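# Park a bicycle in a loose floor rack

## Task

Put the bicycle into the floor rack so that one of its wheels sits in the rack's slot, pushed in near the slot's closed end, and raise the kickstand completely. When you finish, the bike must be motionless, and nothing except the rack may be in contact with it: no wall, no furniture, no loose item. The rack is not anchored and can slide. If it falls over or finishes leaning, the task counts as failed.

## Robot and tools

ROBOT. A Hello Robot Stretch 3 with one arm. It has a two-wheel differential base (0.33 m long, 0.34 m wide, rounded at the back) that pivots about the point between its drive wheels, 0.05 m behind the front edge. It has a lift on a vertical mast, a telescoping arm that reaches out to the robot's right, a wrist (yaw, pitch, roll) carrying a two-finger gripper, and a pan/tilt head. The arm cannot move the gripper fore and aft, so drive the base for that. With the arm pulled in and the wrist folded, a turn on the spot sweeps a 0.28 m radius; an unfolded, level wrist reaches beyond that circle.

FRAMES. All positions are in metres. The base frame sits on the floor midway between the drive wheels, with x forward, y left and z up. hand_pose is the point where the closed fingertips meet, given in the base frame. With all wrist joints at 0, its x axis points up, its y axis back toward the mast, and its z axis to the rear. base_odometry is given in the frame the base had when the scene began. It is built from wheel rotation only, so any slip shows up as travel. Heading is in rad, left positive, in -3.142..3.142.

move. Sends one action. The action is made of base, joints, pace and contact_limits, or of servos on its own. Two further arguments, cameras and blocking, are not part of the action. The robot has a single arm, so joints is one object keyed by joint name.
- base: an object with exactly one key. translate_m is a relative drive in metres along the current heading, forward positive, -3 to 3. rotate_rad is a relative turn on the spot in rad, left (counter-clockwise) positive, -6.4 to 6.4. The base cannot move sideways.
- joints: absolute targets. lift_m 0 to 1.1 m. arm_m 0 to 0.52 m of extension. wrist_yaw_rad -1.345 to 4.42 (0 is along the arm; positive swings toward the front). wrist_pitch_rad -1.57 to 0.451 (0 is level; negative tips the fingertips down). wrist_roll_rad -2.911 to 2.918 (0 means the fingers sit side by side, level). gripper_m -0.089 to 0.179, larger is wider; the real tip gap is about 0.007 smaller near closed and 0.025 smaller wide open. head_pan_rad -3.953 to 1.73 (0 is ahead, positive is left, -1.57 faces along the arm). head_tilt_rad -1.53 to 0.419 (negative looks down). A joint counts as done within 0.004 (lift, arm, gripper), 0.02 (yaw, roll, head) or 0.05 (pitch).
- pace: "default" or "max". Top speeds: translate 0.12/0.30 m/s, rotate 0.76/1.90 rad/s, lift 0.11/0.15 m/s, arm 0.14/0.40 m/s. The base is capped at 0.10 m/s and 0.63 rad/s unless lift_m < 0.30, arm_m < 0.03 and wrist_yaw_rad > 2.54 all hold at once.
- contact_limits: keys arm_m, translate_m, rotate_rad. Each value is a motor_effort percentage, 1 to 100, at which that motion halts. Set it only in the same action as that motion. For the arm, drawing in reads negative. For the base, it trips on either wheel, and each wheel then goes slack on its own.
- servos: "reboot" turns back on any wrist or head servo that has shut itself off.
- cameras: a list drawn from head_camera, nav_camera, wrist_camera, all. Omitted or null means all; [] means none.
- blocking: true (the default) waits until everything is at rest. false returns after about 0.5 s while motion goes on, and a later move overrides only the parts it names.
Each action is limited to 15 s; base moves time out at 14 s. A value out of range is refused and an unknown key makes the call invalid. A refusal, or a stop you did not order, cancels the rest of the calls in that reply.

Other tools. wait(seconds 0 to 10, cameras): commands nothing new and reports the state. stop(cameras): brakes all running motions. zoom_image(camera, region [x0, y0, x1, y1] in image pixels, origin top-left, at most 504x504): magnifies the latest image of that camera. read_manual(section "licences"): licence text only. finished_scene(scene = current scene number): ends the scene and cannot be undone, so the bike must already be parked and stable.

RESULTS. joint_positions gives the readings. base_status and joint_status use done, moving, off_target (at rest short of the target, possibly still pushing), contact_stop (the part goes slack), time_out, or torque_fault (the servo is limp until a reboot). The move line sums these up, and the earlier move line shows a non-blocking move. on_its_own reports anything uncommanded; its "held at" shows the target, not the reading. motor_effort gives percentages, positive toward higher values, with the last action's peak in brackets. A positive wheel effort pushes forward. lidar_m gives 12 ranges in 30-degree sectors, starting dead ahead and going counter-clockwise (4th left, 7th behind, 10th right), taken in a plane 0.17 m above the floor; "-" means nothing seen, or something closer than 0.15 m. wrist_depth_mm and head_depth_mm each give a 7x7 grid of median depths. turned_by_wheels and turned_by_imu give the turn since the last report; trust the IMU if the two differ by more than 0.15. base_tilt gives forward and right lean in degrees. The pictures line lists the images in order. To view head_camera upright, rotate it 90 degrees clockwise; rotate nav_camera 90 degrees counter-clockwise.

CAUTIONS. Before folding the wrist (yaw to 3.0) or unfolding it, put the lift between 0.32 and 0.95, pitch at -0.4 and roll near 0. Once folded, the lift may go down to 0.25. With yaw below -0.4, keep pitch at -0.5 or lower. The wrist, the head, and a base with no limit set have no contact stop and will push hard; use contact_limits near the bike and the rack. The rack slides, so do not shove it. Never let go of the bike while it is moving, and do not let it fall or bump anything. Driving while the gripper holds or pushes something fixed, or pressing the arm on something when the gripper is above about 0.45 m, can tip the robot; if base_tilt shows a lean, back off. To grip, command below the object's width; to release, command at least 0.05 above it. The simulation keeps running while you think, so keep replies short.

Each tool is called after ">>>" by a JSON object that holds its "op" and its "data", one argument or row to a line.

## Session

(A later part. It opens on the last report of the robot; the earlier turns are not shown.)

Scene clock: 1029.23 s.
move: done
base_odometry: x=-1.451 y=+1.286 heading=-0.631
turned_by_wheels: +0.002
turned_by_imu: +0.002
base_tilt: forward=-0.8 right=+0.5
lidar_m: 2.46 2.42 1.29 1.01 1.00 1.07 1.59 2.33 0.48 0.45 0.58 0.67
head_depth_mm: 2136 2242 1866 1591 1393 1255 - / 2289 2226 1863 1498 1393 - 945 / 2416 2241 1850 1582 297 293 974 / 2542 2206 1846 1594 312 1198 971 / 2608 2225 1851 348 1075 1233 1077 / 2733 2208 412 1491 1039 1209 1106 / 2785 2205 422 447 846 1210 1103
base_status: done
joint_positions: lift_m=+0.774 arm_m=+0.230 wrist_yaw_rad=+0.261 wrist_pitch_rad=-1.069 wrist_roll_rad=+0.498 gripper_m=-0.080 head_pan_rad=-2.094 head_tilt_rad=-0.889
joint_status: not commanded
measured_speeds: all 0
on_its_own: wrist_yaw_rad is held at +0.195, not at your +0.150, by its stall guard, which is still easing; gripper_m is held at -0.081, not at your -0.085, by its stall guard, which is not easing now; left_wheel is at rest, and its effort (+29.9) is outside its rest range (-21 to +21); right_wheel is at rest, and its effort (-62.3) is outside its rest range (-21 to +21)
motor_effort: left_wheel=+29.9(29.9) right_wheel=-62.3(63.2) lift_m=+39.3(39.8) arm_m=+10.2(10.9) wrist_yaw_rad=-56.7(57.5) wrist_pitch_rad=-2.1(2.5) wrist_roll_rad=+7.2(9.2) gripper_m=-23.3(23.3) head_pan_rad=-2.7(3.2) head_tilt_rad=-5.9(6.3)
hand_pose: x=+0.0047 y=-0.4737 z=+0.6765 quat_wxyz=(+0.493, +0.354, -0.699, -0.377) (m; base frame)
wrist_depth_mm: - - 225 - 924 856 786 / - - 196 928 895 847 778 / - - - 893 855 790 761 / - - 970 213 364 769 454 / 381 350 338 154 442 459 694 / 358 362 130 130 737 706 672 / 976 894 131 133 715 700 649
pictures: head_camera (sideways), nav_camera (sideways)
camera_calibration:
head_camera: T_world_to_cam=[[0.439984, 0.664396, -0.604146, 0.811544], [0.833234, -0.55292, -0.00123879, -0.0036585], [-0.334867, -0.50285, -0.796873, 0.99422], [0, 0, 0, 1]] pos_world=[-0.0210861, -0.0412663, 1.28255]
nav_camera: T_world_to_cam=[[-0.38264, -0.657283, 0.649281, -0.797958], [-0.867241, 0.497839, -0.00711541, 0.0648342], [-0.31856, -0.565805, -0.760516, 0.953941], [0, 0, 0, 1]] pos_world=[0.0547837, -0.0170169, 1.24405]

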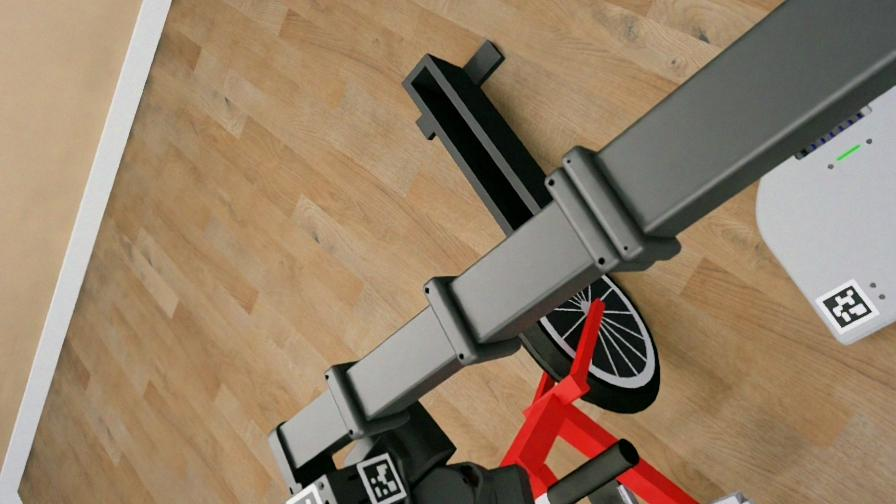

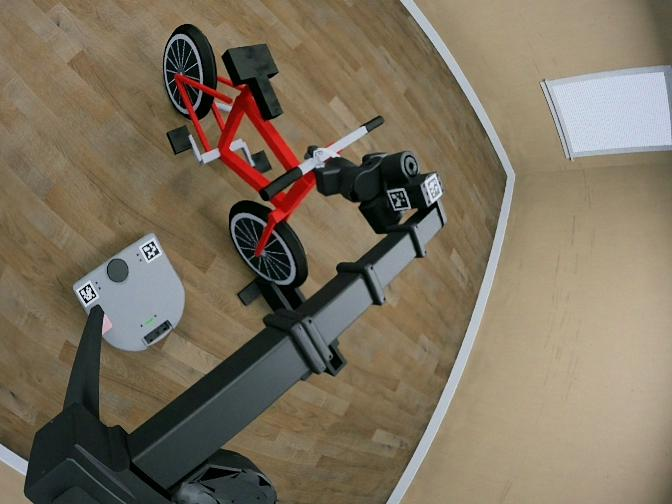

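>>> {"op": "zoom_image", "data": {
  "camera": "head_camera",
  "region": [500, 220, 720, 430]
}}

Scaled by 2.291 from the camera's 896x504 image, which has a finer 1280x720 frame.

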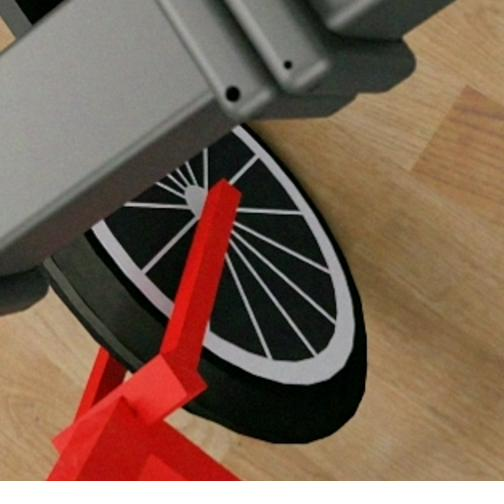

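>>> {"op": "zoom_image", "data": {
  "camera": "nav_camera",
  "region": [220, 190, 360, 380]
}}

>>> {"op": "move", "data": {
  "joints": {"head_pan_rad": -1.5, "head_tilt_rad": -0.95},
  "cameras": ["head_camera", "nav_camera", "wrist_camera"]
}}

>>> {"op": "zoom_image", "data": {
  "camera": "wrist_camera",
  "region": [384, 120, 644, 310]
}}

Scaled by 2.653 from the camera's 672x504 image, which has a finer 792x594 frame.

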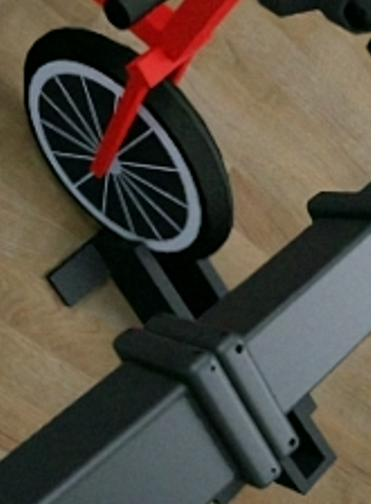

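Scene clock: 1082.97 s.
move: done
base_odometry: x=-1.451 y=+1.286 heading=-0.633
turned_by_wheels: -0.001
turned_by_imu: -0.003
base_tilt: forward=-0.7 right=+0.5
lidar_m: 2.46 2.42 1.29 1.01 1.00 1.07 1.59 2.32 0.47 0.45 0.58 0.67
head_depth_mm: 2521 2082 1729 331 304 - - / 2495 2051 405 381 1116 1204 987 / 2508 2055 430 1509 1143 1215 965 / 2497 2074 462 661 1289 1215 962 / 2485 2045 1713 1453 1295 1212 1101 / 2472 2049 1755 978 1292 1215 1104 / 2401 2035 1747 903 1181 1213 1097
base_status: not commanded
joint_positions: lift_m=+0.774 arm_m=+0.230 wrist_yaw_rad=+0.412 wrist_pitch_rad=-1.056 wrist_roll_rad=+0.512 gripper_m=-0.080 head_pan_rad=-1.506 head_tilt_rad=-0.938
joint_status: all done
measured_speeds: all 0
on_its_own: wrist_yaw_rad is held at +0.390, not at your +0.150, by its stall guard, which is not easing now; gripper_m is held at -0.081, not at your -0.085, by its stall guard, which is not easing now; right_wheel is at rest, and its effort (-27.7) is outside its rest range (-21 to +21); wrist_yaw_rad is at rest, and its effort (-18.4) is outside its rest range (-9 to +9)
motor_effort: left_wheel=+16.2(16.9) right_wheel=-27.7(28.1) lift_m=+32.5(34.0) arm_m=-3.9(4.0) wrist_yaw_rad=-18.4(18.8) wrist_pitch_rad=-4.5(4.5) wrist_roll_rad=+2.3(2.6) gripper_m=-22.6(23.1) head_pan_rad=+2.8(5.4) head_tilt_rad=-5.9(7.2)
hand_pose: x=+0.0204 y=-0.4713 z=+0.6777 quat_wxyz=(+0.516, +0.401, -0.677, -0.337) (m; base frame)
wrist_depth_mm: - - - - 930 853 828 / - - - 916 909 836 784 / - - - 178 866 796 748 / - 389 974 168 277 760 719 / 391 354 360 151 413 426 413 / - 914 128 132 741 702 657 / - 923 128 132 721 692 654
pictures: head_camera (sideways), nav_camera (sideways), wrist_camera
camera_calibration:
head_camera: T_world_to_cam=[[-0.00433884, 0.825551, -0.564311, 0.762356], [0.999988, 0.00230967, -0.00430975, -0.000677839], [-0.00225455, -0.564323, -0.825551, 1.02947], [0, 0, 0, 1]] pos_world=[0.00630658, -0.048406, 1.28009]
nav_camera: T_world_to_cam=[[0.0482511, -0.790079, 0.611103, -0.750843], [-0.997759, -0.0665154, -0.00721557, 0.0657603], [0.0463486, -0.609386, -0.791518, 0.992027], [0, 0, 0, 1]] pos_world=[0.0558629, 0.0156756, 1.24452]
wrist_camera: T_world_to_cam=[[-0.962267, 0.0437142, -0.268571, 0.2296], [0.119857, 0.954195, -0.274127, 0.67027], [0.244286, -0.295974, -0.92343, 0.644184], [0, 0, 0, 1]] pos_world=[-0.0167654, -0.458944, 0.840262]

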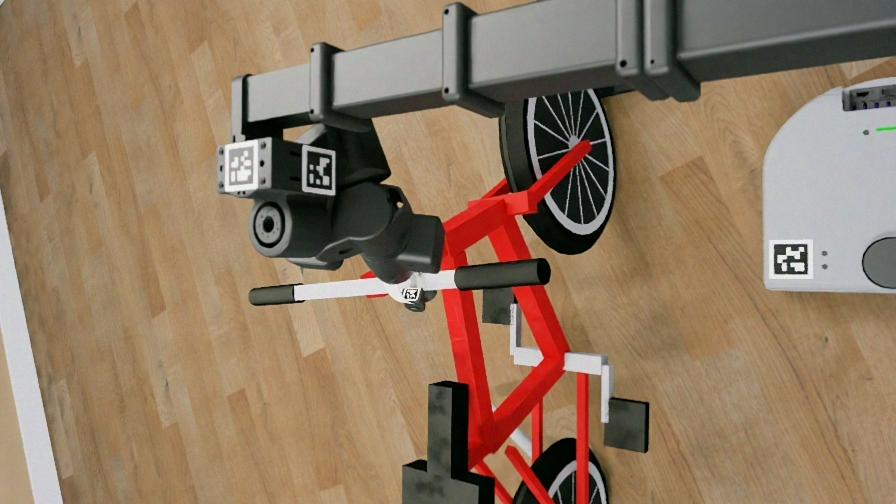

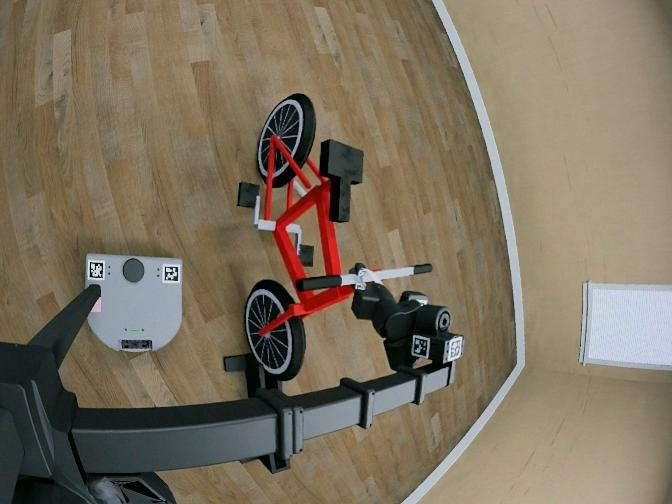

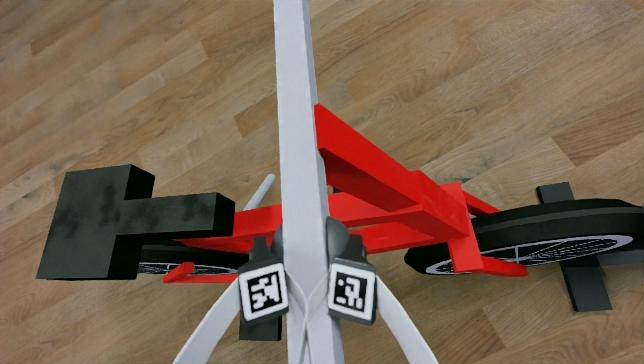

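Scaled by 1.938.

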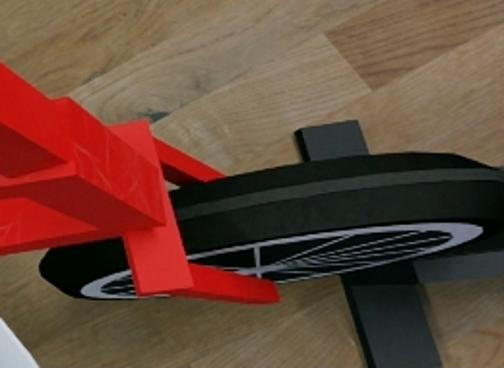

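>>> {"op": "move", "data": {
  "base": {"translate_m": 0.035},
  "joints": {"wrist_yaw_rad": 0.05, "wrist_roll_rad": 0.35},
  "cameras": []
}}

>>> {"op": "move", "data": {
  "joints": {"lift_m": 0.786},
  "cameras": ["wrist_camera"]
}}

>>> {"op": "zoom_image", "data": {
  "camera": "wrist_camera",
  "region": [384, 120, 644, 310]
}}

Scene clock: 1102.17 s.
move: off_target
base_odometry: x=-1.423 y=+1.265 heading=-0.632
turned_by_wheels: +0.001
turned_by_imu: +0.000
base_tilt: forward=-0.8 right=+0.6
lidar_m: 2.43 2.38 1.30 1.02 1.01 1.08 1.61 2.35 0.48 0.46 0.57 0.68
head_depth_mm: 2513 2066 1732 331 304 - - / 2516 2077 404 381 1110 1201 989 / 2498 2060 429 1056 1148 1219 964 / 2488 2070 460 700 1318 1219 965 / 2469 2057 1754 1473 1293 1216 1103 / 2481 2054 1734 945 1149 1219 1101 / 2392 2046 1755 883 1135 1210 1097
base_status: done
joint_positions: lift_m=+0.774 arm_m=+0.230 wrist_yaw_rad=+0.073 wrist_pitch_rad=-1.053 wrist_roll_rad=+0.337 gripper_m=-0.080 head_pan_rad=-1.506 head_tilt_rad=-0.938
joint_status: wrist_yaw_rad off_target (ended at +0.073, target +0.050); the others done
measured_speeds: all 0
on_its_own: gripper_m is held at -0.081, not at your -0.085, by its stall guard, which is not easing now; wrist_yaw_rad is at rest, and its effort (-19.4) is outside its rest range (-9 to +9)
motor_effort: left_wheel=+10.2(26.4) right_wheel=-11.3(34.5) lift_m=+18.3(33.4) arm_m=-9.1(12.6) wrist_yaw_rad=-19.4(43.7) wrist_pitch_rad=-5.2(6.0) wrist_roll_rad=+3.9(4.1) gripper_m=-20.9(23.5) head_pan_rad=+2.6(3.8) head_tilt_rad=-5.7(6.8)
hand_pose: x=-0.0140 y=-0.4805 z=+0.6781 quat_wxyz=(+0.515, +0.316, -0.694, -0.392) (m; base frame)
wrist_depth_mm: - - - - - 923 866 / - - - 970 929 884 831 / - - - 904 906 847 796 / - - 928 201 827 812 755 / 358 359 383 154 388 454 709 / 334 336 129 132 743 712 707 / 325 819 127 132 729 707 669
pictures: none
No camera images: "cameras" was empty.

Scene clock: 1102.93 s.
move: done
base_odometry: x=-1.423 y=+1.265 heading=-0.632
turned_by_wheels: +0.000
turned_by_imu: +0.000
base_tilt: forward=-0.8 right=+0.7
lidar_m: 2.42 2.39 1.31 1.02 1.01 1.08 1.61 2.35 0.47 0.46 0.56 0.67
head_depth_mm: 2521 2075 1735 318 291 - - / 2493 2069 392 1042 1106 1210 988 / 2493 2062 430 1485 1141 1217 969 / 2491 2064 453 682 1293 1221 964 / 2491 2043 1759 1526 1293 1218 1100 / 2464 2041 1750 1024 1180 1193 1098 / 2404 2019 1736 882 1160 1215 1101
base_status: not commanded
joint_positions: lift_m=+0.786 arm_m=+0.230 wrist_yaw_rad=+0.073 wrist_pitch_rad=-1.121 wrist_roll_rad=+0.335 gripper_m=-0.080 head_pan_rad=-1.506 head_tilt_rad=-0.938
joint_status: all done
measured_speeds: all 0
on_its_own: gripper_m is held at -0.081, not at your -0.085, by its stall guard, which is not easing now; wrist_yaw_rad is at rest, and its effort (-19.2) is outside its rest range (-9 to +9)
motor_effort: left_wheel=+10.3(11.1) right_wheel=-15.6(15.8) lift_m=+46.4(48.1) arm_m=-6.4(8.9) wrist_yaw_rad=-19.2(21.4) wrist_pitch_rad=+7.4(8.5) wrist_roll_rad=+4.5(4.9) gripper_m=-21.1(22.9) head_pan_rad=+3.2(3.5) head_tilt_rad=-6.0(7.6)
hand_pose: x=-0.0151 y=-0.4644 z=+0.6835 quat_wxyz=(+0.506, +0.333, -0.678, -0.415) (m; base frame)
wrist_depth_mm: - - - 966 913 887 858 / - - - 923 887 870 809 / - - 941 233 865 823 797 / - 942 921 195 346 462 611 / 349 327 365 154 481 770 730 / 330 418 128 131 746 760 722 / 865 860 588 134 760 725 713
pictures: wrist_camera
camera_calibration:
wrist_camera: T_world_to_cam=[[-0.958536, 0.228041, -0.170896, 0.21555], [0.266287, 0.930325, -0.252164, 0.64565], [0.101486, -0.287216, -0.952475, 0.681973], [0, 0, 0, 1]] pos_world=[-0.034526, -0.453946, 0.849208]

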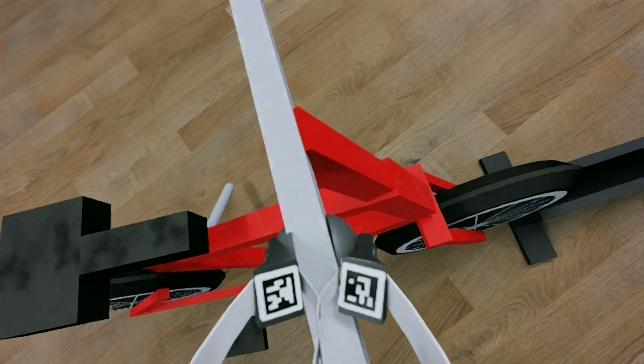

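Scaled by 1.938.

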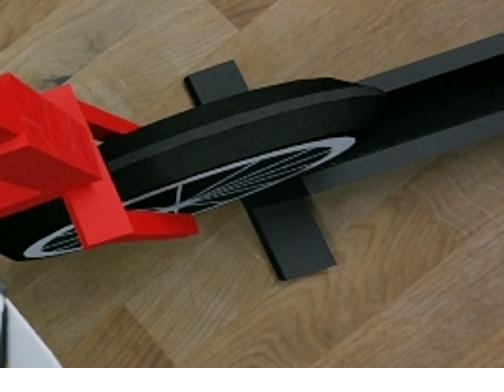

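>>> {"op": "move", "data": {
  "base": {"translate_m": -0.07},
  "cameras": ["wrist_camera", "head_camera"]
}}

>>> {"op": "zoom_image", "data": {
  "camera": "wrist_camera",
  "region": [384, 120, 644, 310]
}}

Scene clock: 1120.83 s.
move: done
base_odometry: x=-1.480 y=+1.306 heading=-0.630
turned_by_wheels: +0.002
turned_by_imu: +0.002
base_tilt: forward=-0.7 right=+0.5
lidar_m: 2.49 2.45 1.26 1.00 0.99 1.06 1.57 2.29 0.47 0.45 0.58 0.67
head_depth_mm: 2534 2081 1746 318 292 - - / 2518 2070 392 1023 1112 1207 987 / 2500 2063 430 1533 1130 1220 965 / 2467 2069 451 659 1290 1217 964 / 2514 2059 1720 1524 1290 1214 1104 / 2463 2045 1742 1445 1179 1207 1096 / 2414 2050 1750 900 1157 1215 1096
base_status: done
joint_positions: lift_m=+0.786 arm_m=+0.230 wrist_yaw_rad=+0.183 wrist_pitch_rad=-1.116 wrist_roll_rad=+0.335 gripper_m=-0.080 head_pan_rad=-1.506 head_tilt_rad=-0.938
joint_status: not commanded
measured_speeds: all 0
on_its_own: wrist_yaw_rad is held at +0.128, not at your +0.050, by its stall guard, which is still easing; gripper_m is held at -0.081, not at your -0.085, by its stall guard, which is not easing now; left_wheel is at rest, and its effort (+28.9) is outside its rest range (-21 to +21); right_wheel is at rest, and its effort (-57.7) is outside its rest range (-21 to +21)
motor_effort: left_wheel=+28.9(29.2) right_wheel=-57.7(60.1) lift_m=+37.7(42.0) arm_m=+5.9(6.4) wrist_yaw_rad=-47.1(52.8) wrist_pitch_rad=+6.4(8.0) wrist_roll_rad=+4.6(5.0) gripper_m=-21.5(23.2) head_pan_rad=+2.7(3.4) head_tilt_rad=-5.0(6.6)
hand_pose: x=-0.0051 y=-0.4644 z=+0.6839 quat_wxyz=(+0.529, +0.368, -0.660, -0.385) (m; base frame)
wrist_depth_mm: - - 225 - 887 885 855 / - - - 960 902 867 813 / - - 951 890 868 829 779 / 370 942 909 220 542 766 766 / 351 339 341 159 459 504 717 / 344 877 130 128 779 746 714 / 917 849 126 136 745 721 682
pictures: head_camera (sideways), wrist_camera
camera_calibration:
head_camera: T_world_to_cam=[[-0.00472437, 0.825685, -0.564111, 0.762098], [0.999987, 0.00276692, -0.00432485, -0.000658173], [-0.00201012, -0.564124, -0.825687, 1.02965], [0, 0, 0, 1]] pos_world=[0.00632832, -0.0484006, 1.28008]
wrist_camera: T_world_to_cam=[[-0.977543, 0.120951, -0.172572, 0.176532], [0.163182, 0.95262, -0.256683, 0.655988], [0.133349, -0.279079, -0.950964, 0.684308], [0, 0, 0, 1]] pos_world=[-0.0257294, -0.455283, 0.849598]

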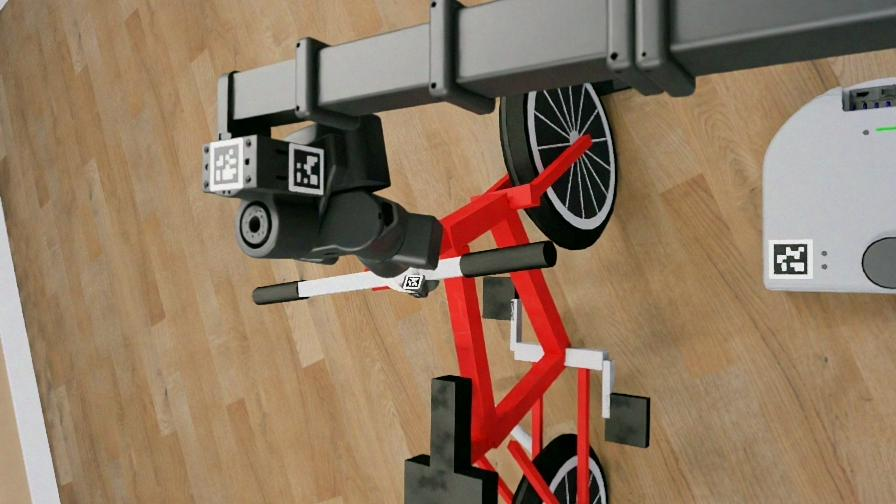

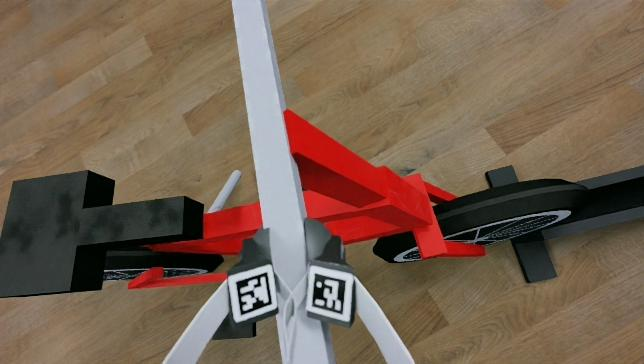

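Scaled by 1.938.

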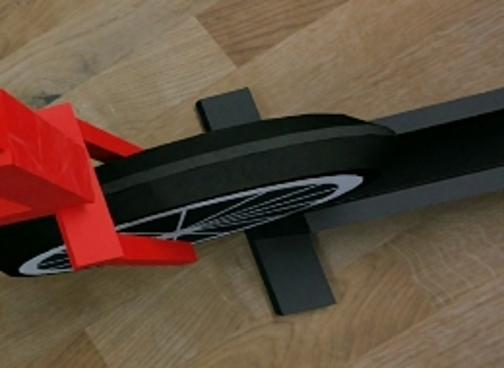

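>>> {"op": "move", "data": {
  "base": {"translate_m": 0.02},
  "joints": {"wrist_yaw_rad": 0.05},
  "cameras": []
}}

>>> {"op": "move", "data": {
  "joints": {"lift_m": 0.798, "arm_m": 0.236},
  "cameras": ["wrist_camera"]
}}

>>> {"op": "zoom_image", "data": {
  "camera": "wrist_camera",
  "region": [384, 120, 644, 310]
}}

Scene clock: 1141.63 s.
move: off_target
base_odometry: x=-1.463 y=+1.294 heading=-0.629
turned_by_wheels: +0.001
turned_by_imu: +0.000
base_tilt: forward=-0.9 right=+0.6
lidar_m: 2.47 2.43 1.27 1.00 0.99 1.06 1.59 2.31 0.47 0.45 0.57 0.67
head_depth_mm: 2526 2074 1744 317 291 - - / 2518 2073 392 1024 1126 1205 987 / 2479 2064 429 1531 1145 1222 966 / 2499 2066 451 668 1311 1214 965 / 2481 2059 1745 1526 1291 1213 1103 / 2494 2067 1745 940 1204 1212 1104 / 2385 2055 1743 892 1164 1215 1102
base_status: done
joint_positions: lift_m=+0.786 arm_m=+0.230 wrist_yaw_rad=+0.086 wrist_pitch_rad=-1.101 wrist_roll_rad=+0.339 gripper_m=-0.080 head_pan_rad=-1.506 head_tilt_rad=-0.938
joint_status: wrist_yaw_rad off_target (ended at +0.086, target +0.050)
measured_speeds: all 0
on_its_own: gripper_m is held at -0.081, not at your -0.085, by its stall guard, which is not easing now; right_wheel is at rest, and its effort (-25.2) is outside its rest range (-21 to +21); wrist_yaw_rad is at rest, and its effort (-30.9) is outside its rest range (-9 to +9)
motor_effort: left_wheel=+15.7(22.7) right_wheel=-25.2(32.8) lift_m=+29.9(31.5) arm_m=-2.0(3.3) wrist_yaw_rad=-30.9(39.7) wrist_pitch_rad=+3.9(3.9) wrist_roll_rad=+2.9(3.5) gripper_m=-21.5(22.7) head_pan_rad=+3.0(3.7) head_tilt_rad=-5.5(6.5)
hand_pose: x=-0.0135 y=-0.4690 z=+0.6853 quat_wxyz=(+0.510, +0.332, -0.682, -0.406) (m; base frame)
wrist_depth_mm: - - - - 957 899 863 / - - - 979 876 870 818 / - - 946 891 866 802 795 / - 928 911 214 525 473 616 / 354 338 367 157 461 639 731 / 336 358 129 130 769 740 696 / 888 858 588 136 744 694 690
pictures: none
No camera images: "cameras" was empty.

Scene clock: 1142.60 s.
move: done
base_odometry: x=-1.463 y=+1.294 heading=-0.629
turned_by_wheels: +0.000
turned_by_imu: +0.000
base_tilt: forward=-0.7 right=+0.6
lidar_m: 2.47 2.43 1.28 1.00 0.99 1.06 1.58 2.31 0.47 0.45 0.57 0.67
head_depth_mm: 2543 2086 385 307 288 - 1092 / 2503 2063 384 1476 1161 1221 985 / 2489 2015 430 1533 1145 1215 963 / 2484 2045 464 696 1310 1222 964 / 2481 2061 1738 1525 1213 1217 1098 / 2489 2058 1747 969 1283 1195 1101 / 2415 2040 1744 885 1166 1216 1098
base_status: not commanded
joint_positions: lift_m=+0.798 arm_m=+0.236 wrist_yaw_rad=+0.122 wrist_pitch_rad=-1.140 wrist_roll_rad=+0.337 gripper_m=-0.080 head_pan_rad=-1.506 head_tilt_rad=-0.938
joint_status: all done
measured_speeds: all 0
on_its_own: wrist_yaw_rad is held at +0.102, not at your +0.050, by its stall guard, which is not easing now; gripper_m is held at -0.081, not at your -0.085, by its stall guard, which is not easing now; right_wheel is at rest, and its effort (-24.4) is outside its rest range (-21 to +21); wrist_yaw_rad is at rest, and its effort (-18.0) is outside its rest range (-9 to +9)
motor_effort: left_wheel=+15.5(16.3) right_wheel=-24.4(28.4) lift_m=+44.2(48.2) arm_m=+11.4(14.2) wrist_yaw_rad=-18.0(31.1) wrist_pitch_rad=+10.8(11.9) wrist_roll_rad=+4.2(4.6) gripper_m=-22.0(23.0) head_pan_rad=+3.0(3.6) head_tilt_rad=-5.5(6.4)
hand_pose: x=-0.0112 y=-0.4655 z=+0.6938 quat_wxyz=(+0.513, +0.354, -0.666, -0.410) (m; base frame)
wrist_depth_mm: - - - 940 906 881 807 / - - - 926 887 867 833 / - - 932 888 846 811 793 / - 926 910 212 471 466 623 / 355 342 375 160 506 757 741 / 344 650 127 129 774 759 729 / 898 869 126 145 749 731 697
pictures: wrist_camera
camera_calibration:
wrist_camera: T_world_to_cam=[[-0.968674, 0.184757, -0.16594, 0.197591], [0.220766, 0.946667, -0.234701, 0.643201], [0.113728, -0.263983, -0.957799, 0.705785], [0, 0, 0, 1]] pos_world=[-0.0308631, -0.459088, 0.859748]

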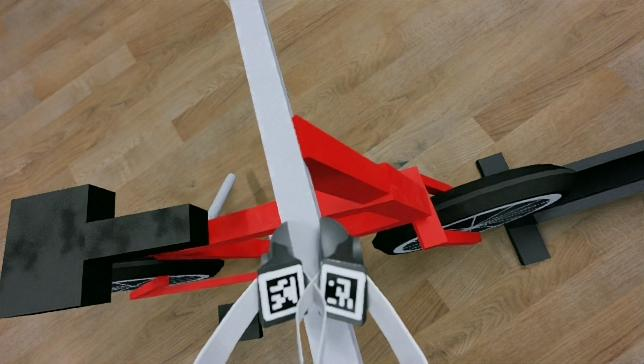

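Scaled by 1.938.

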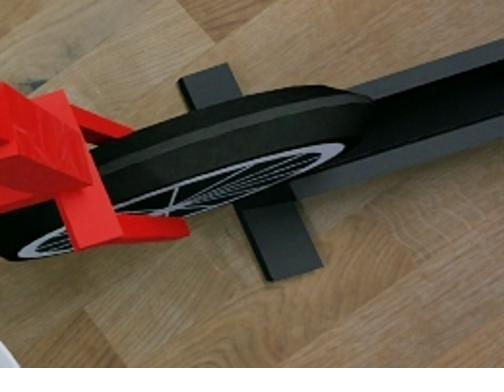

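>>> {"op": "move", "data": {
  "joints": {"lift_m": 0.78, "arm_m": 0.230, "wrist_yaw_rad": 0.0, "wrist_roll_rad": 0.1},
  "cameras": []
}}

>>> {"op": "move", "data": {
  "base": {"translate_m": 0.14},
  "cameras": ["wrist_camera", "head_camera"]
}}

>>> {"op": "zoom_image", "data": {
  "camera": "wrist_camera",
  "region": [384, 120, 644, 310]
}}

Scene clock: 1168.90 s.
move: contact_stop
base_odometry: x=-1.463 y=+1.294 heading=-0.629
turned_by_wheels: +0.000
turned_by_imu: +0.000
base_tilt: forward=-0.7 right=+0.5
lidar_m: 2.47 2.43 1.27 1.00 0.99 1.06 1.59 2.31 0.47 0.45 0.57 0.67
head_depth_mm: 2516 2072 1699 315 291 - - / 2515 2087 389 1024 1114 1205 988 / 2473 2047 429 1537 1144 1218 963 / 2507 2059 449 685 1296 1222 967 / 2494 2041 1757 1522 1282 1219 1104 / 2473 2041 1742 946 1161 1215 1097 / 2400 2053 1754 902 1129 1208 1097
base_status: not commanded
joint_positions: lift_m=+0.788 arm_m=+0.230 wrist_yaw_rad=+0.039 wrist_pitch_rad=-1.072 wrist_roll_rad=+0.109 gripper_m=-0.080 head_pan_rad=-1.506 head_tilt_rad=-0.939
joint_status: lift_m contact_stop (moved -0.010 of -0.018); wrist_yaw_rad off_target (ended at +0.039, target +0.000); the others done
measured_speeds: all 0
on_its_own: gripper_m is held at -0.081, not at your -0.085, by its stall guard, which is not easing now; lift_m is slack since a contact_stop (your +0.780 is given up); right_wheel is at rest, and its effort (-33.6) is outside its rest range (-21 to +21); wrist_yaw_rad is at rest, and its effort (-34.0) is outside its rest range (-9 to +9)
motor_effort: left_wheel=+16.4(17.3) right_wheel=-33.6(34.3) lift_m=+28.4(38.3) arm_m=-0.6(13.7) wrist_yaw_rad=-34.0(36.0) wrist_pitch_rad=-1.4(10.8) wrist_roll_rad=-3.2(3.7) gripper_m=-22.9(23.1) head_pan_rad=+2.7(3.3) head_tilt_rad=-4.9(6.4)
hand_pose: x=-0.0177 y=-0.4761 z=+0.6897 quat_wxyz=(+0.581, +0.354, -0.633, -0.369) (m; base frame)
wrist_depth_mm: - - - - - - 966 / - - - 946 972 932 915 / - 965 964 902 918 895 850 / 355 919 923 214 871 849 830 / 330 328 375 160 439 489 779 / 344 625 128 129 772 760 749 / 807 798 115 142 741 741 742
pictures: none
No camera images: "cameras" was empty.

not run: a stop that you did not command came earlier in this reply.

Scaled by 1.938.

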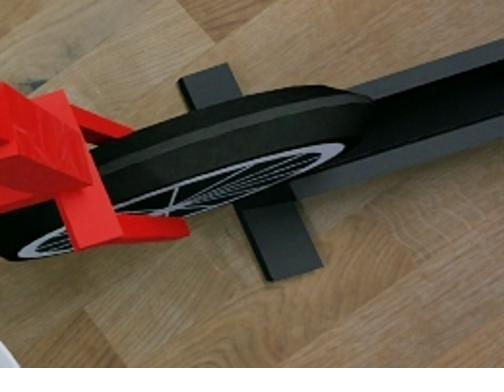

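>>> {"op": "move", "data": {
  "base": {"translate_m": 0.14},
  "joints": {"lift_m": 0.788},
  "cameras": ["wrist_camera", "head_camera"]
}}

>>> {"op": "zoom_image", "data": {
  "camera": "wrist_camera",
  "region": [384, 120, 644, 310]
}}

Scene clock: 1177.53 s.
move: done
base_odometry: x=-1.350 y=+1.212 heading=-0.628
turned_by_wheels: +0.000
turned_by_imu: -0.001
base_tilt: forward=-0.8 right=+0.6
lidar_m: 2.34 2.31 1.35 1.06 1.05 1.12 1.68 2.44 0.48 0.47 0.56 0.68
head_depth_mm: 2531 2069 1692 315 292 - - / 2496 2054 390 1034 1107 1204 987 / 2497 2063 430 1479 1153 1220 965 / 2487 2057 450 684 1314 1215 965 / 2476 2046 1749 1467 1290 1221 1098 / 2455 2051 1738 948 1193 1212 1095 / 2410 2047 1752 880 1133 1214 1101
base_status: done
joint_positions: lift_m=+0.788 arm_m=+0.230 wrist_yaw_rad=+0.057 wrist_pitch_rad=-1.067 wrist_roll_rad=+0.099 gripper_m=-0.080 head_pan_rad=-1.506 head_tilt_rad=-0.939
joint_status: all done
measured_speeds: all 0
on_its_own: wrist_yaw_rad is held at +0.056, not at your +0.000, by its stall guard, which is not easing now; gripper_m is held at -0.081, not at your -0.085, by its stall guard, which is not easing now
motor_effort: left_wheel=+4.3(17.6) right_wheel=-2.3(24.2) lift_m=+25.9(36.1) arm_m=-2.4(13.8) wrist_yaw_rad=-1.4(21.2) wrist_pitch_rad=-2.5(3.7) wrist_roll_rad=+0.1(3.0) gripper_m=-21.4(23.1) head_pan_rad=+3.4(3.8) head_tilt_rad=-5.0(6.3)
hand_pose: x=-0.0158 y=-0.4774 z=+0.6907 quat_wxyz=(+0.589, +0.359, -0.628, -0.361) (m; base frame)
wrist_depth_mm: - - - - - - - / - - - 949 958 918 954 / - 962 943 193 940 917 886 / 351 904 888 179 872 879 864 / 330 331 371 158 425 491 801 / 829 799 633 129 536 744 745 / 795 805 594 140 734 746 729
pictures: head_camera (sideways), wrist_camera
camera_calibration:
head_camera: T_world_to_cam=[[-0.00480116, 0.826169, -0.563402, 0.761175], [0.999986, 0.00282538, -0.00437849, -0.000588341], [-0.00202555, -0.563415, -0.826171, 1.03028], [0, 0, 0, 1]] pos_world=[0.00632974, -0.0483819, 1.28003]
wrist_camera: T_world_to_cam=[[-0.996642, 0.0299805, -0.0762012, 0.0585641], [0.0532949, 0.943988, -0.325647, 0.713662], [0.0621699, -0.328614, -0.942416, 0.657814], [0, 0, 0, 1]] pos_world=[-0.0205635, -0.459277, 0.856799]

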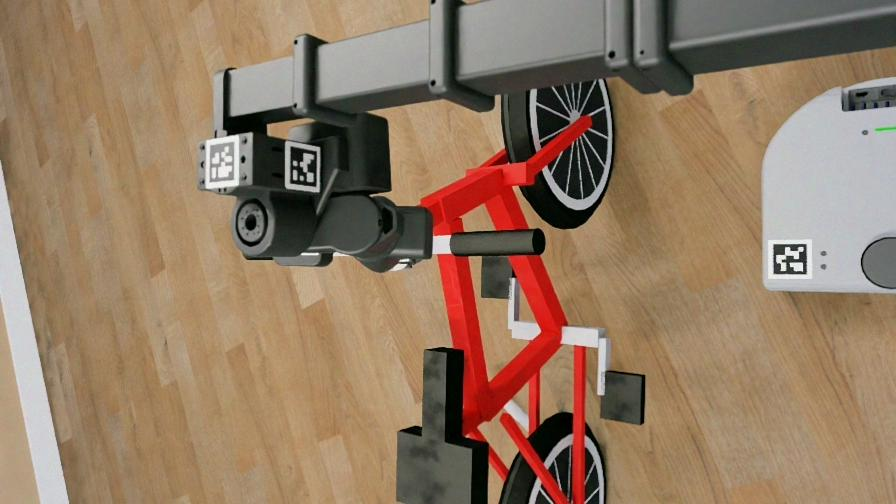

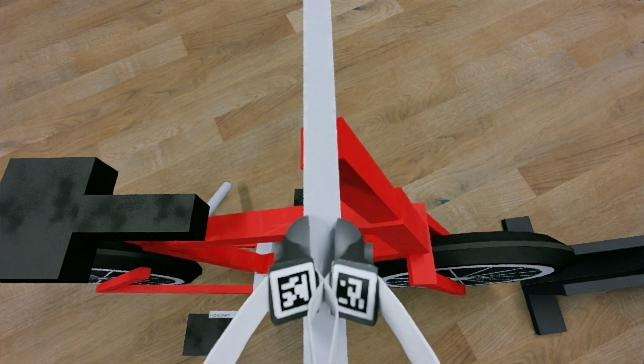

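Scaled by 1.938.

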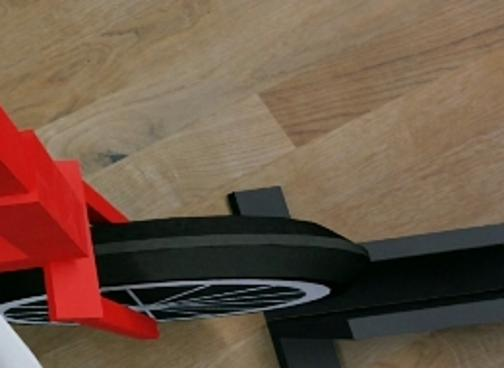

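>>> {"op": "move", "data": {
  "joints": {"wrist_roll_rad": -0.12},
  "cameras": []
}}

>>> {"op": "move", "data": {
  "base": {"translate_m": 0.12},
  "joints": {"arm_m": 0.218},
  "cameras": ["wrist_camera", "head_camera"]
}}

>>> {"op": "zoom_image", "data": {
  "camera": "wrist_camera",
  "region": [384, 120, 644, 310]
}}

Scene clock: 1194.10 s.
move: done
base_odometry: x=-1.350 y=+1.212 heading=-0.628
turned_by_wheels: +0.000
turned_by_imu: -0.001
base_tilt: forward=-0.8 right=+0.6
lidar_m: 2.34 2.31 1.35 1.06 1.05 1.13 1.67 2.43 0.48 0.46 0.56 0.68
head_depth_mm: 2509 2076 1698 315 292 - - / 2529 2071 390 1032 1104 1203 991 / 2496 2057 430 1472 1154 1219 959 / 2478 2046 450 898 1315 1217 964 / 2478 2039 1751 1470 1289 1218 1103 / 2449 2056 1745 949 1193 1213 1102 / 2403 2059 1739 881 1131 1215 1095
base_status: not commanded
joint_positions: lift_m=+0.788 arm_m=+0.230 wrist_yaw_rad=+0.055 wrist_pitch_rad=-1.066 wrist_roll_rad=-0.109 gripper_m=-0.080 head_pan_rad=-1.506 head_tilt_rad=-0.939
joint_status: all done
measured_speeds: all 0
on_its_own: wrist_yaw_rad is held at +0.056, not at your +0.000, by its stall guard, which is not easing now; gripper_m is held at -0.081, not at your -0.085, by its stall guard, which is not easing now
motor_effort: left_wheel=+4.2(5.1) right_wheel=-1.9(2.5) lift_m=+32.0(33.0) arm_m=-14.0(14.8) wrist_yaw_rad=+0.8(1.6) wrist_pitch_rad=-2.8(3.0) wrist_roll_rad=-3.9(4.7) gripper_m=-21.2(22.8) head_pan_rad=+2.5(4.1) head_tilt_rad=-5.6(5.8)
hand_pose: x=-0.0160 y=-0.4778 z=+0.6908 quat_wxyz=(+0.650, +0.394, -0.564, -0.322) (m; base frame)
wrist_depth_mm: - - - - - - - / 959 957 987 211 - - - / 336 906 915 201 966 940 975 / 317 322 886 180 909 905 900 / 589 546 510 158 558 860 882 / 772 769 604 129 475 496 843 / 755 743 752 143 748 775 787
pictures: none
No camera images: "cameras" was empty.

Scene clock: 1196.40 s.
move: done
base_odometry: x=-1.253 y=+1.142 heading=-0.628
turned_by_wheels: +0.000
turned_by_imu: +0.000
base_tilt: forward=-0.7 right=+0.6
lidar_m: 2.23 2.20 1.38 1.11 1.10 1.18 1.76 2.55 0.47 0.46 0.56 0.68
head_depth_mm: 2539 2073 1698 315 291 - - / 2510 2073 389 1452 1097 1207 988 / 2483 2047 414 1445 1138 1212 965 / 2496 2046 442 866 1307 1217 967 / 2472 2057 1753 1530 1286 1212 1102 / 2391 2047 1746 936 1183 1220 1099 / 2351 2048 1748 885 1132 1207 1096
base_status: done
joint_positions: lift_m=+0.788 arm_m=+0.218 wrist_yaw_rad=+0.053 wrist_pitch_rad=-1.067 wrist_roll_rad=-0.111 gripper_m=-0.080 head_pan_rad=-1.506 head_tilt_rad=-0.939
joint_status: all done
measured_speeds: all 0
on_its_own: wrist_yaw_rad is held at +0.056, not at your +0.000, by its stall guard, which is not easing now; gripper_m is held at -0.081, not at your -0.085, by its stall guard, which is not easing now
motor_effort: left_wheel=+4.3(8.4) right_wheel=-1.9(8.6) lift_m=+23.8(34.7) arm_m=-12.6(15.6) wrist_yaw_rad=+2.9(6.3) wrist_pitch_rad=-2.5(2.9) wrist_roll_rad=-3.3(4.0) gripper_m=-22.0(23.6) head_pan_rad=+2.9(3.6) head_tilt_rad=-4.5(6.8)
hand_pose: x=-0.0162 y=-0.4654 z=+0.6907 quat_wxyz=(+0.650, +0.394, -0.563, -0.322) (m; base frame)
wrist_depth_mm: - - - - - - - / 942 965 970 209 - - - / 337 902 919 199 935 979 962 / 315 324 850 180 899 914 924 / 806 576 540 158 452 856 868 / 766 777 611 129 476 519 835 / 750 754 738 146 757 785 768
pictures: head_camera (sideways), wrist_camera
camera_calibration:
head_camera: T_world_to_cam=[[-0.00480096, 0.826169, -0.563402, 0.761175], [0.999986, 0.00282514, -0.00437849, -0.000588341], [-0.00202569, -0.563415, -0.826171, 1.03028], [0, 0, 0, 1]] pos_world=[0.00632973, -0.0483819, 1.28003]
wrist_camera: T_world_to_cam=[[-0.988479, -0.149312, 0.0248141, -0.0952811], [-0.149204, 0.933644, -0.325649, 0.694215], [0.025456, -0.3256, -0.945165, 0.664504], [0, 0, 0, 1]] pos_world=[-0.00751921, -0.446013, 0.856501]

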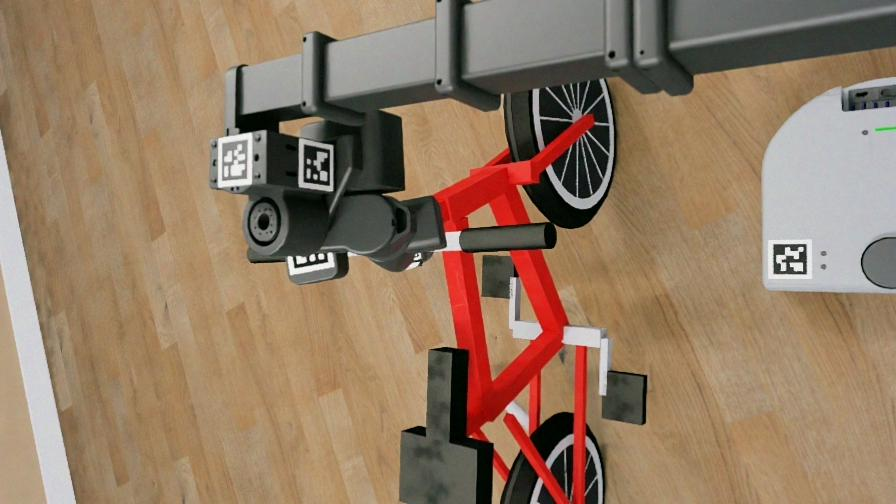

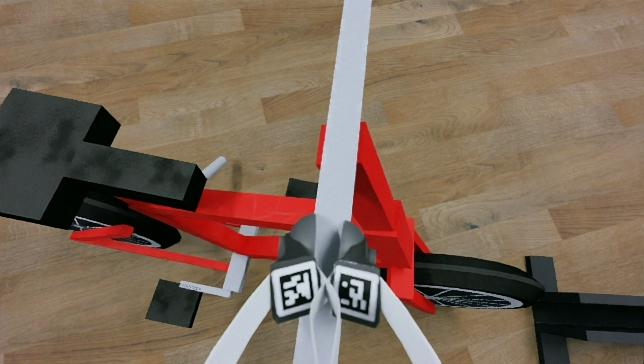

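Scaled by 1.938.

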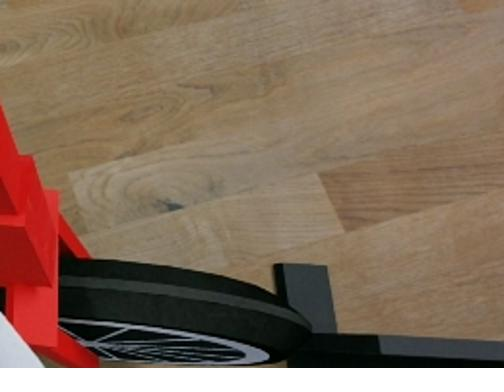

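>>> {"op": "zoom_image", "data": {
  "camera": "wrist_camera",
  "region": [404, 220, 644, 364]
}}

Scaled by 2.100.

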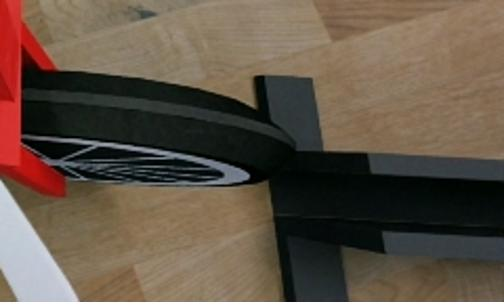

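>>> {"op": "move", "data": {
  "base": {"translate_m": 0.14},
  "joints": {"arm_m": 0.2},
  "cameras": []
}}

>>> {"op": "move", "data": {
  "joints": {"wrist_roll_rad": 0.08},
  "cameras": ["head_camera", "wrist_camera"]
}}

>>> {"op": "zoom_image", "data": {
  "camera": "wrist_camera",
  "region": [404, 180, 644, 364]
}}

Scene clock: 1221.33 s.
move: done
base_odometry: x=-1.140 y=+1.059 heading=-0.628
turned_by_wheels: +0.000
turned_by_imu: +0.000
base_tilt: forward=-0.9 right=+0.5
lidar_m: 2.10 2.07 1.46 1.17 1.15 1.23 1.84 2.68 0.46 0.45 0.56 0.68
head_depth_mm: 2536 2069 1694 312 291 - - / 2520 2060 388 419 1077 1204 986 / 2473 2053 399 931 1118 1215 966 / 2473 2049 433 709 1290 1223 966 / 2473 2057 1754 1527 1287 1216 1103 / 2395 2039 1749 1011 1186 1209 1102 / 2325 2044 1742 883 1132 1212 1098
base_status: done
joint_positions: lift_m=+0.788 arm_m=+0.200 wrist_yaw_rad=+0.055 wrist_pitch_rad=-1.070 wrist_roll_rad=-0.113 gripper_m=-0.080 head_pan_rad=-1.506 head_tilt_rad=-0.939
joint_status: all done
measured_speeds: all 0
on_its_own: wrist_yaw_rad is held at +0.056, not at your +0.000, by its stall guard, which is not easing now; gripper_m is held at -0.081, not at your -0.085, by its stall guard, which is not easing now
motor_effort: left_wheel=+4.3(7.6) right_wheel=-1.6(9.9) lift_m=+22.7(34.1) arm_m=-10.5(16.6) wrist_yaw_rad=+1.4(6.4) wrist_pitch_rad=-2.1(2.8) wrist_roll_rad=-2.9(3.4) gripper_m=-22.7(22.9) head_pan_rad=+3.8(3.8) head_tilt_rad=-4.5(6.3)
hand_pose: x=-0.0160 y=-0.4468 z=+0.6904 quat_wxyz=(+0.651, +0.396, -0.562, -0.322) (m; base frame)
wrist_depth_mm: - - - - - - - / 918 958 945 932 - - - / 332 904 958 192 937 956 947 / 321 324 375 177 883 902 918 / 802 632 603 158 505 884 848 / 794 783 593 129 477 582 831 / 740 758 749 145 771 785 799
pictures: none
No camera images: "cameras" was empty.

Scene clock: 1222.03 s.
move: done
base_odometry: x=-1.140 y=+1.059 heading=-0.628
turned_by_wheels: +0.000
turned_by_imu: +0.000
base_tilt: forward=-0.8 right=+0.6
lidar_m: 2.10 2.07 1.46 1.17 1.16 1.24 1.85 2.67 0.46 0.45 0.56 0.68
head_depth_mm: 2528 2076 1696 313 291 - - / 2516 2073 388 420 1071 1205 989 / 2515 2075 400 913 1116 1220 970 / 2501 2060 434 663 1291 1213 966 / 2446 2057 1749 1533 1285 1212 1099 / 2412 2049 1745 1010 1183 1214 1099 / 2343 2040 1734 880 1133 1210 1100
base_status: not commanded
joint_positions: lift_m=+0.788 arm_m=+0.200 wrist_yaw_rad=+0.056 wrist_pitch_rad=-1.071 wrist_roll_rad=+0.069 gripper_m=-0.080 head_pan_rad=-1.506 head_tilt_rad=-0.939
joint_status: all done
measured_speeds: all 0
on_its_own: wrist_yaw_rad is held at +0.056, not at your +0.000, by its stall guard, which is not easing now; gripper_m is held at -0.081, not at your -0.085, by its stall guard, which is not easing now
motor_effort: left_wheel=+4.2(4.9) right_wheel=-1.6(2.3) lift_m=+31.1(31.1) arm_m=-9.2(11.0) wrist_yaw_rad=-0.3(1.4) wrist_pitch_rad=-1.7(2.1) wrist_roll_rad=+3.1(3.4) gripper_m=-22.7(22.7) head_pan_rad=+1.5(3.5) head_tilt_rad=-4.9(6.5)
hand_pose: x=-0.0160 y=-0.4463 z=+0.6902 quat_wxyz=(+0.597, +0.366, -0.618, -0.357) (m; base frame)
wrist_depth_mm: - - - - - - - / - - - 203 955 935 937 / 942 925 949 190 920 897 899 / 338 332 899 176 869 856 835 / 324 359 470 159 430 507 811 / 832 806 646 129 776 785 775 / 800 777 773 141 744 746 737
pictures: head_camera (sideways), wrist_camera
camera_calibration:
head_camera: T_world_to_cam=[[-0.00480096, 0.826169, -0.563402, 0.761175], [0.999986, 0.00282514, -0.0043785, -0.000588336], [-0.00202569, -0.563415, -0.826171, 1.03028], [0, 0, 0, 1]] pos_world=[0.00632973, -0.0483819, 1.28003]
wrist_camera: T_world_to_cam=[[-0.998083, 0.00542694, -0.0616436, 0.0363811], [0.0250743, 0.946175, -0.322683, 0.682622], [0.0565744, -0.323611, -0.944497, 0.671173], [0, 0, 0, 1]] pos_world=[-0.0187761, -0.428879, 0.856435]

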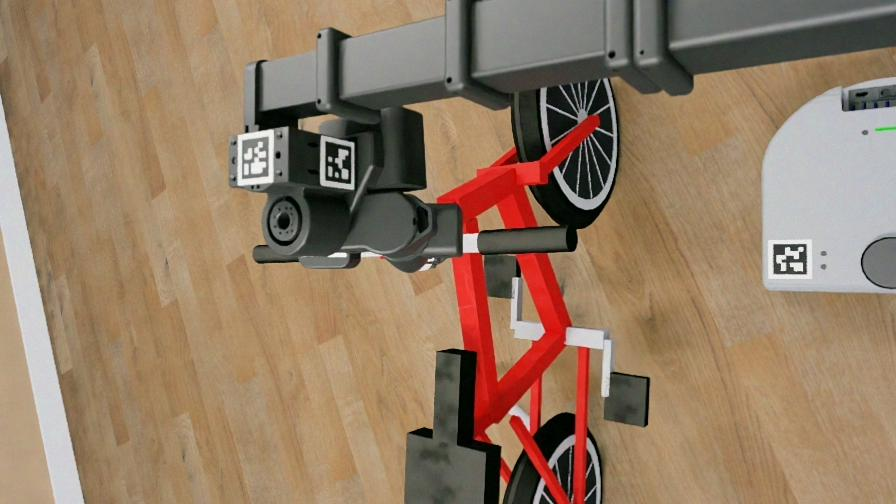

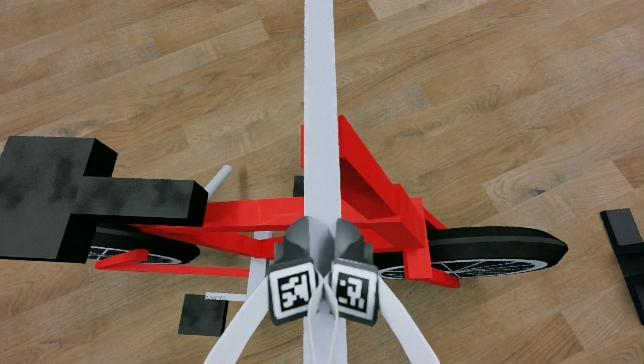

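Scaled by 2.100.

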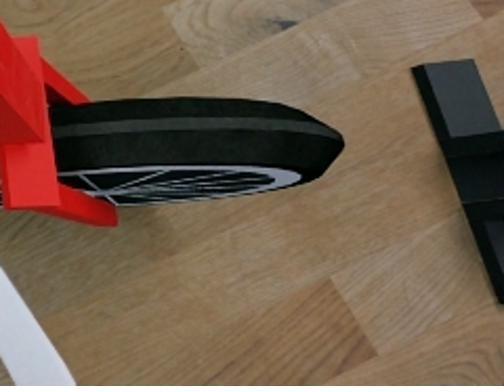

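>>> {"op": "move", "data": {
  "joints": {"gripper_m": -0.035},
  "cameras": []
}}

>>> {"op": "move", "data": {
  "joints": {"lift_m": 0.775},
  "cameras": ["wrist_camera", "head_camera"]
}}

Scene clock: 1255.70 s.
move: done
base_odometry: x=-1.140 y=+1.059 heading=-0.628
turned_by_wheels: +0.000
turned_by_imu: -0.001
base_tilt: forward=-0.8 right=+0.5
lidar_m: 2.10 2.07 1.46 1.17 1.16 1.24 1.84 2.67 0.46 0.45 0.56 0.68
head_depth_mm: 2519 2074 1692 313 291 - - / 2496 2089 387 420 1073 1203 987 / 2495 2048 400 913 1117 1219 964 / 2501 2064 433 668 1293 1213 966 / 2470 2050 1755 1518 1285 1215 1102 / 2390 2051 1741 1007 1182 1213 1097 / 2314 2058 1739 883 1136 1209 1100
base_status: not commanded
joint_positions: lift_m=+0.788 arm_m=+0.200 wrist_yaw_rad=+0.056 wrist_pitch_rad=-1.077 wrist_roll_rad=+0.073 gripper_m=-0.035 head_pan_rad=-1.506 head_tilt_rad=-0.939
joint_status: all done
measured_speeds: all 0
on_its_own: wrist_yaw_rad is held at +0.056, not at your +0.000, by its stall guard, which is not easing now
motor_effort: left_wheel=+4.3(4.9) right_wheel=-2.1(2.8) lift_m=+34.0(35.3) arm_m=-4.6(6.4) wrist_yaw_rad=+0.0(0.5) wrist_pitch_rad=-0.6(1.8) wrist_roll_rad=+2.2(3.7) gripper_m=-7.0(87.0) head_pan_rad=+3.0(4.0) head_tilt_rad=-4.6(6.7)
hand_pose: x=-0.0160 y=-0.4450 z=+0.6896 quat_wxyz=(+0.595, +0.367, -0.618, -0.359) (m; base frame)
wrist_depth_mm: - - - - - - - / - - - 203 968 942 930 / 975 950 941 189 918 897 899 / 339 333 891 175 877 864 842 / 325 405 468 157 414 482 815 / 829 831 616 130 580 791 790 / 806 811 774 143 737 748 755
pictures: none
No camera images: "cameras" was empty.

Scene clock: 1256.50 s.
move: contact_stop
base_odometry: x=-1.140 y=+1.059 heading=-0.628
turned_by_wheels: +0.000
turned_by_imu: +0.000
base_tilt: forward=-0.8 right=+0.5
lidar_m: 2.10 2.07 1.46 1.17 1.15 1.24 1.84 2.67 0.47 0.46 0.56 0.69
head_depth_mm: 2538 2078 1739 333 298 - - / 2510 2059 392 426 1074 1204 986 / 2484 2066 402 875 1127 1224 969 / 2500 2055 476 674 1294 1222 968 / 2476 2043 1749 1530 1294 1216 1102 / 2401 2034 1735 939 1184 1211 1095 / 2321 2050 1741 882 1134 1212 1105
base_status: not commanded
joint_positions: lift_m=+0.780 arm_m=+0.200 wrist_yaw_rad=+0.055 wrist_pitch_rad=-1.028 wrist_roll_rad=+0.075 gripper_m=-0.035 head_pan_rad=-1.506 head_tilt_rad=-0.939
joint_status: lift_m contact_stop (moved -0.008 of -0.013)
measured_speeds: translate_m=+0.000 rotate_rad=+0.000 lift_m=+0.001 arm_m=+0.000 wrist_yaw_rad=+0.000 wrist_pitch_rad=+0.000 wrist_roll_rad=+0.000 head_pan_rad=+0.000 head_tilt_rad=+0.000
on_its_own: wrist_yaw_rad is held at +0.056, not at your +0.000, by its stall guard, which is not easing now; lift_m is slack since a contact_stop (your +0.775 is given up); wrist_pitch_rad is at rest, and its effort (-9.5) is outside its rest range (-8 to +12)
motor_effort: left_wheel=+4.9(4.9) right_wheel=-0.1(2.6) lift_m=+26.9(31.7) arm_m=-3.3(5.3) wrist_yaw_rad=+0.6(1.2) wrist_pitch_rad=-9.5(12.6) wrist_roll_rad=+1.4(2.3) gripper_m=-6.8(8.2) head_pan_rad=+3.1(3.8) head_tilt_rad=-5.3(6.5)
hand_pose: x=-0.0155 y=-0.4564 z=+0.6866 quat_wxyz=(+0.602, +0.352, -0.628, -0.345) (m; base frame)
wrist_depth_mm: - - - - - - - / - - - - - - 933 / - - 968 193 920 928 897 / 341 374 909 177 860 862 878 / 324 345 370 156 344 844 802 / 823 655 628 130 470 718 756 / 805 780 576 143 724 741 729
pictures: head_camera (sideways), wrist_camera
camera_calibration:
head_camera: T_world_to_cam=[[-0.00480095, 0.826169, -0.563402, 0.761175], [0.999986, 0.00282514, -0.00437849, -0.000588351], [-0.00202568, -0.563415, -0.826171, 1.03028], [0, 0, 0, 1]] pos_world=[0.00632973, -0.0483819, 1.28003]
wrist_camera: T_world_to_cam=[[-0.99771, 0.00828301, -0.0671221, 0.0417652], [0.0321337, 0.931348, -0.362709, 0.711785], [0.0595097, -0.364035, -0.929482, 0.635757], [0, 0, 0, 1]] pos_world=[-0.0190365, -0.431828, 0.851899]

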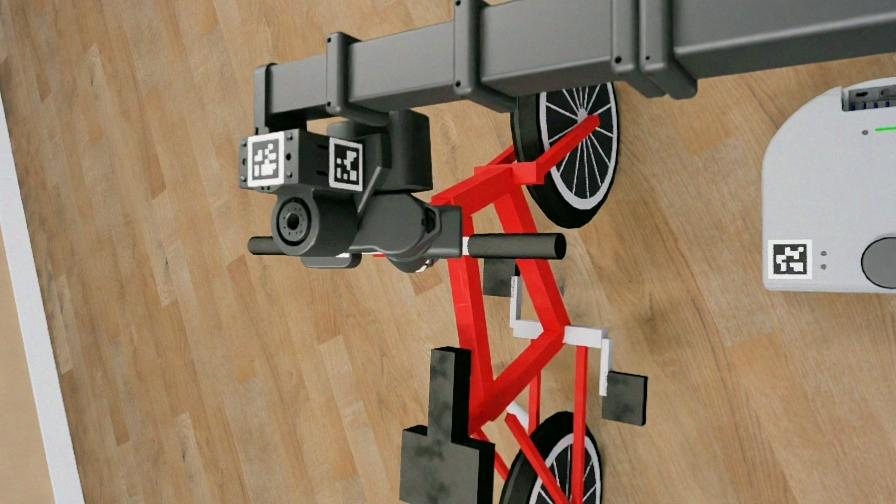

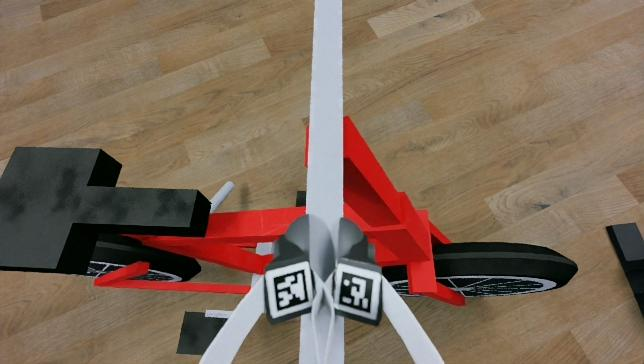

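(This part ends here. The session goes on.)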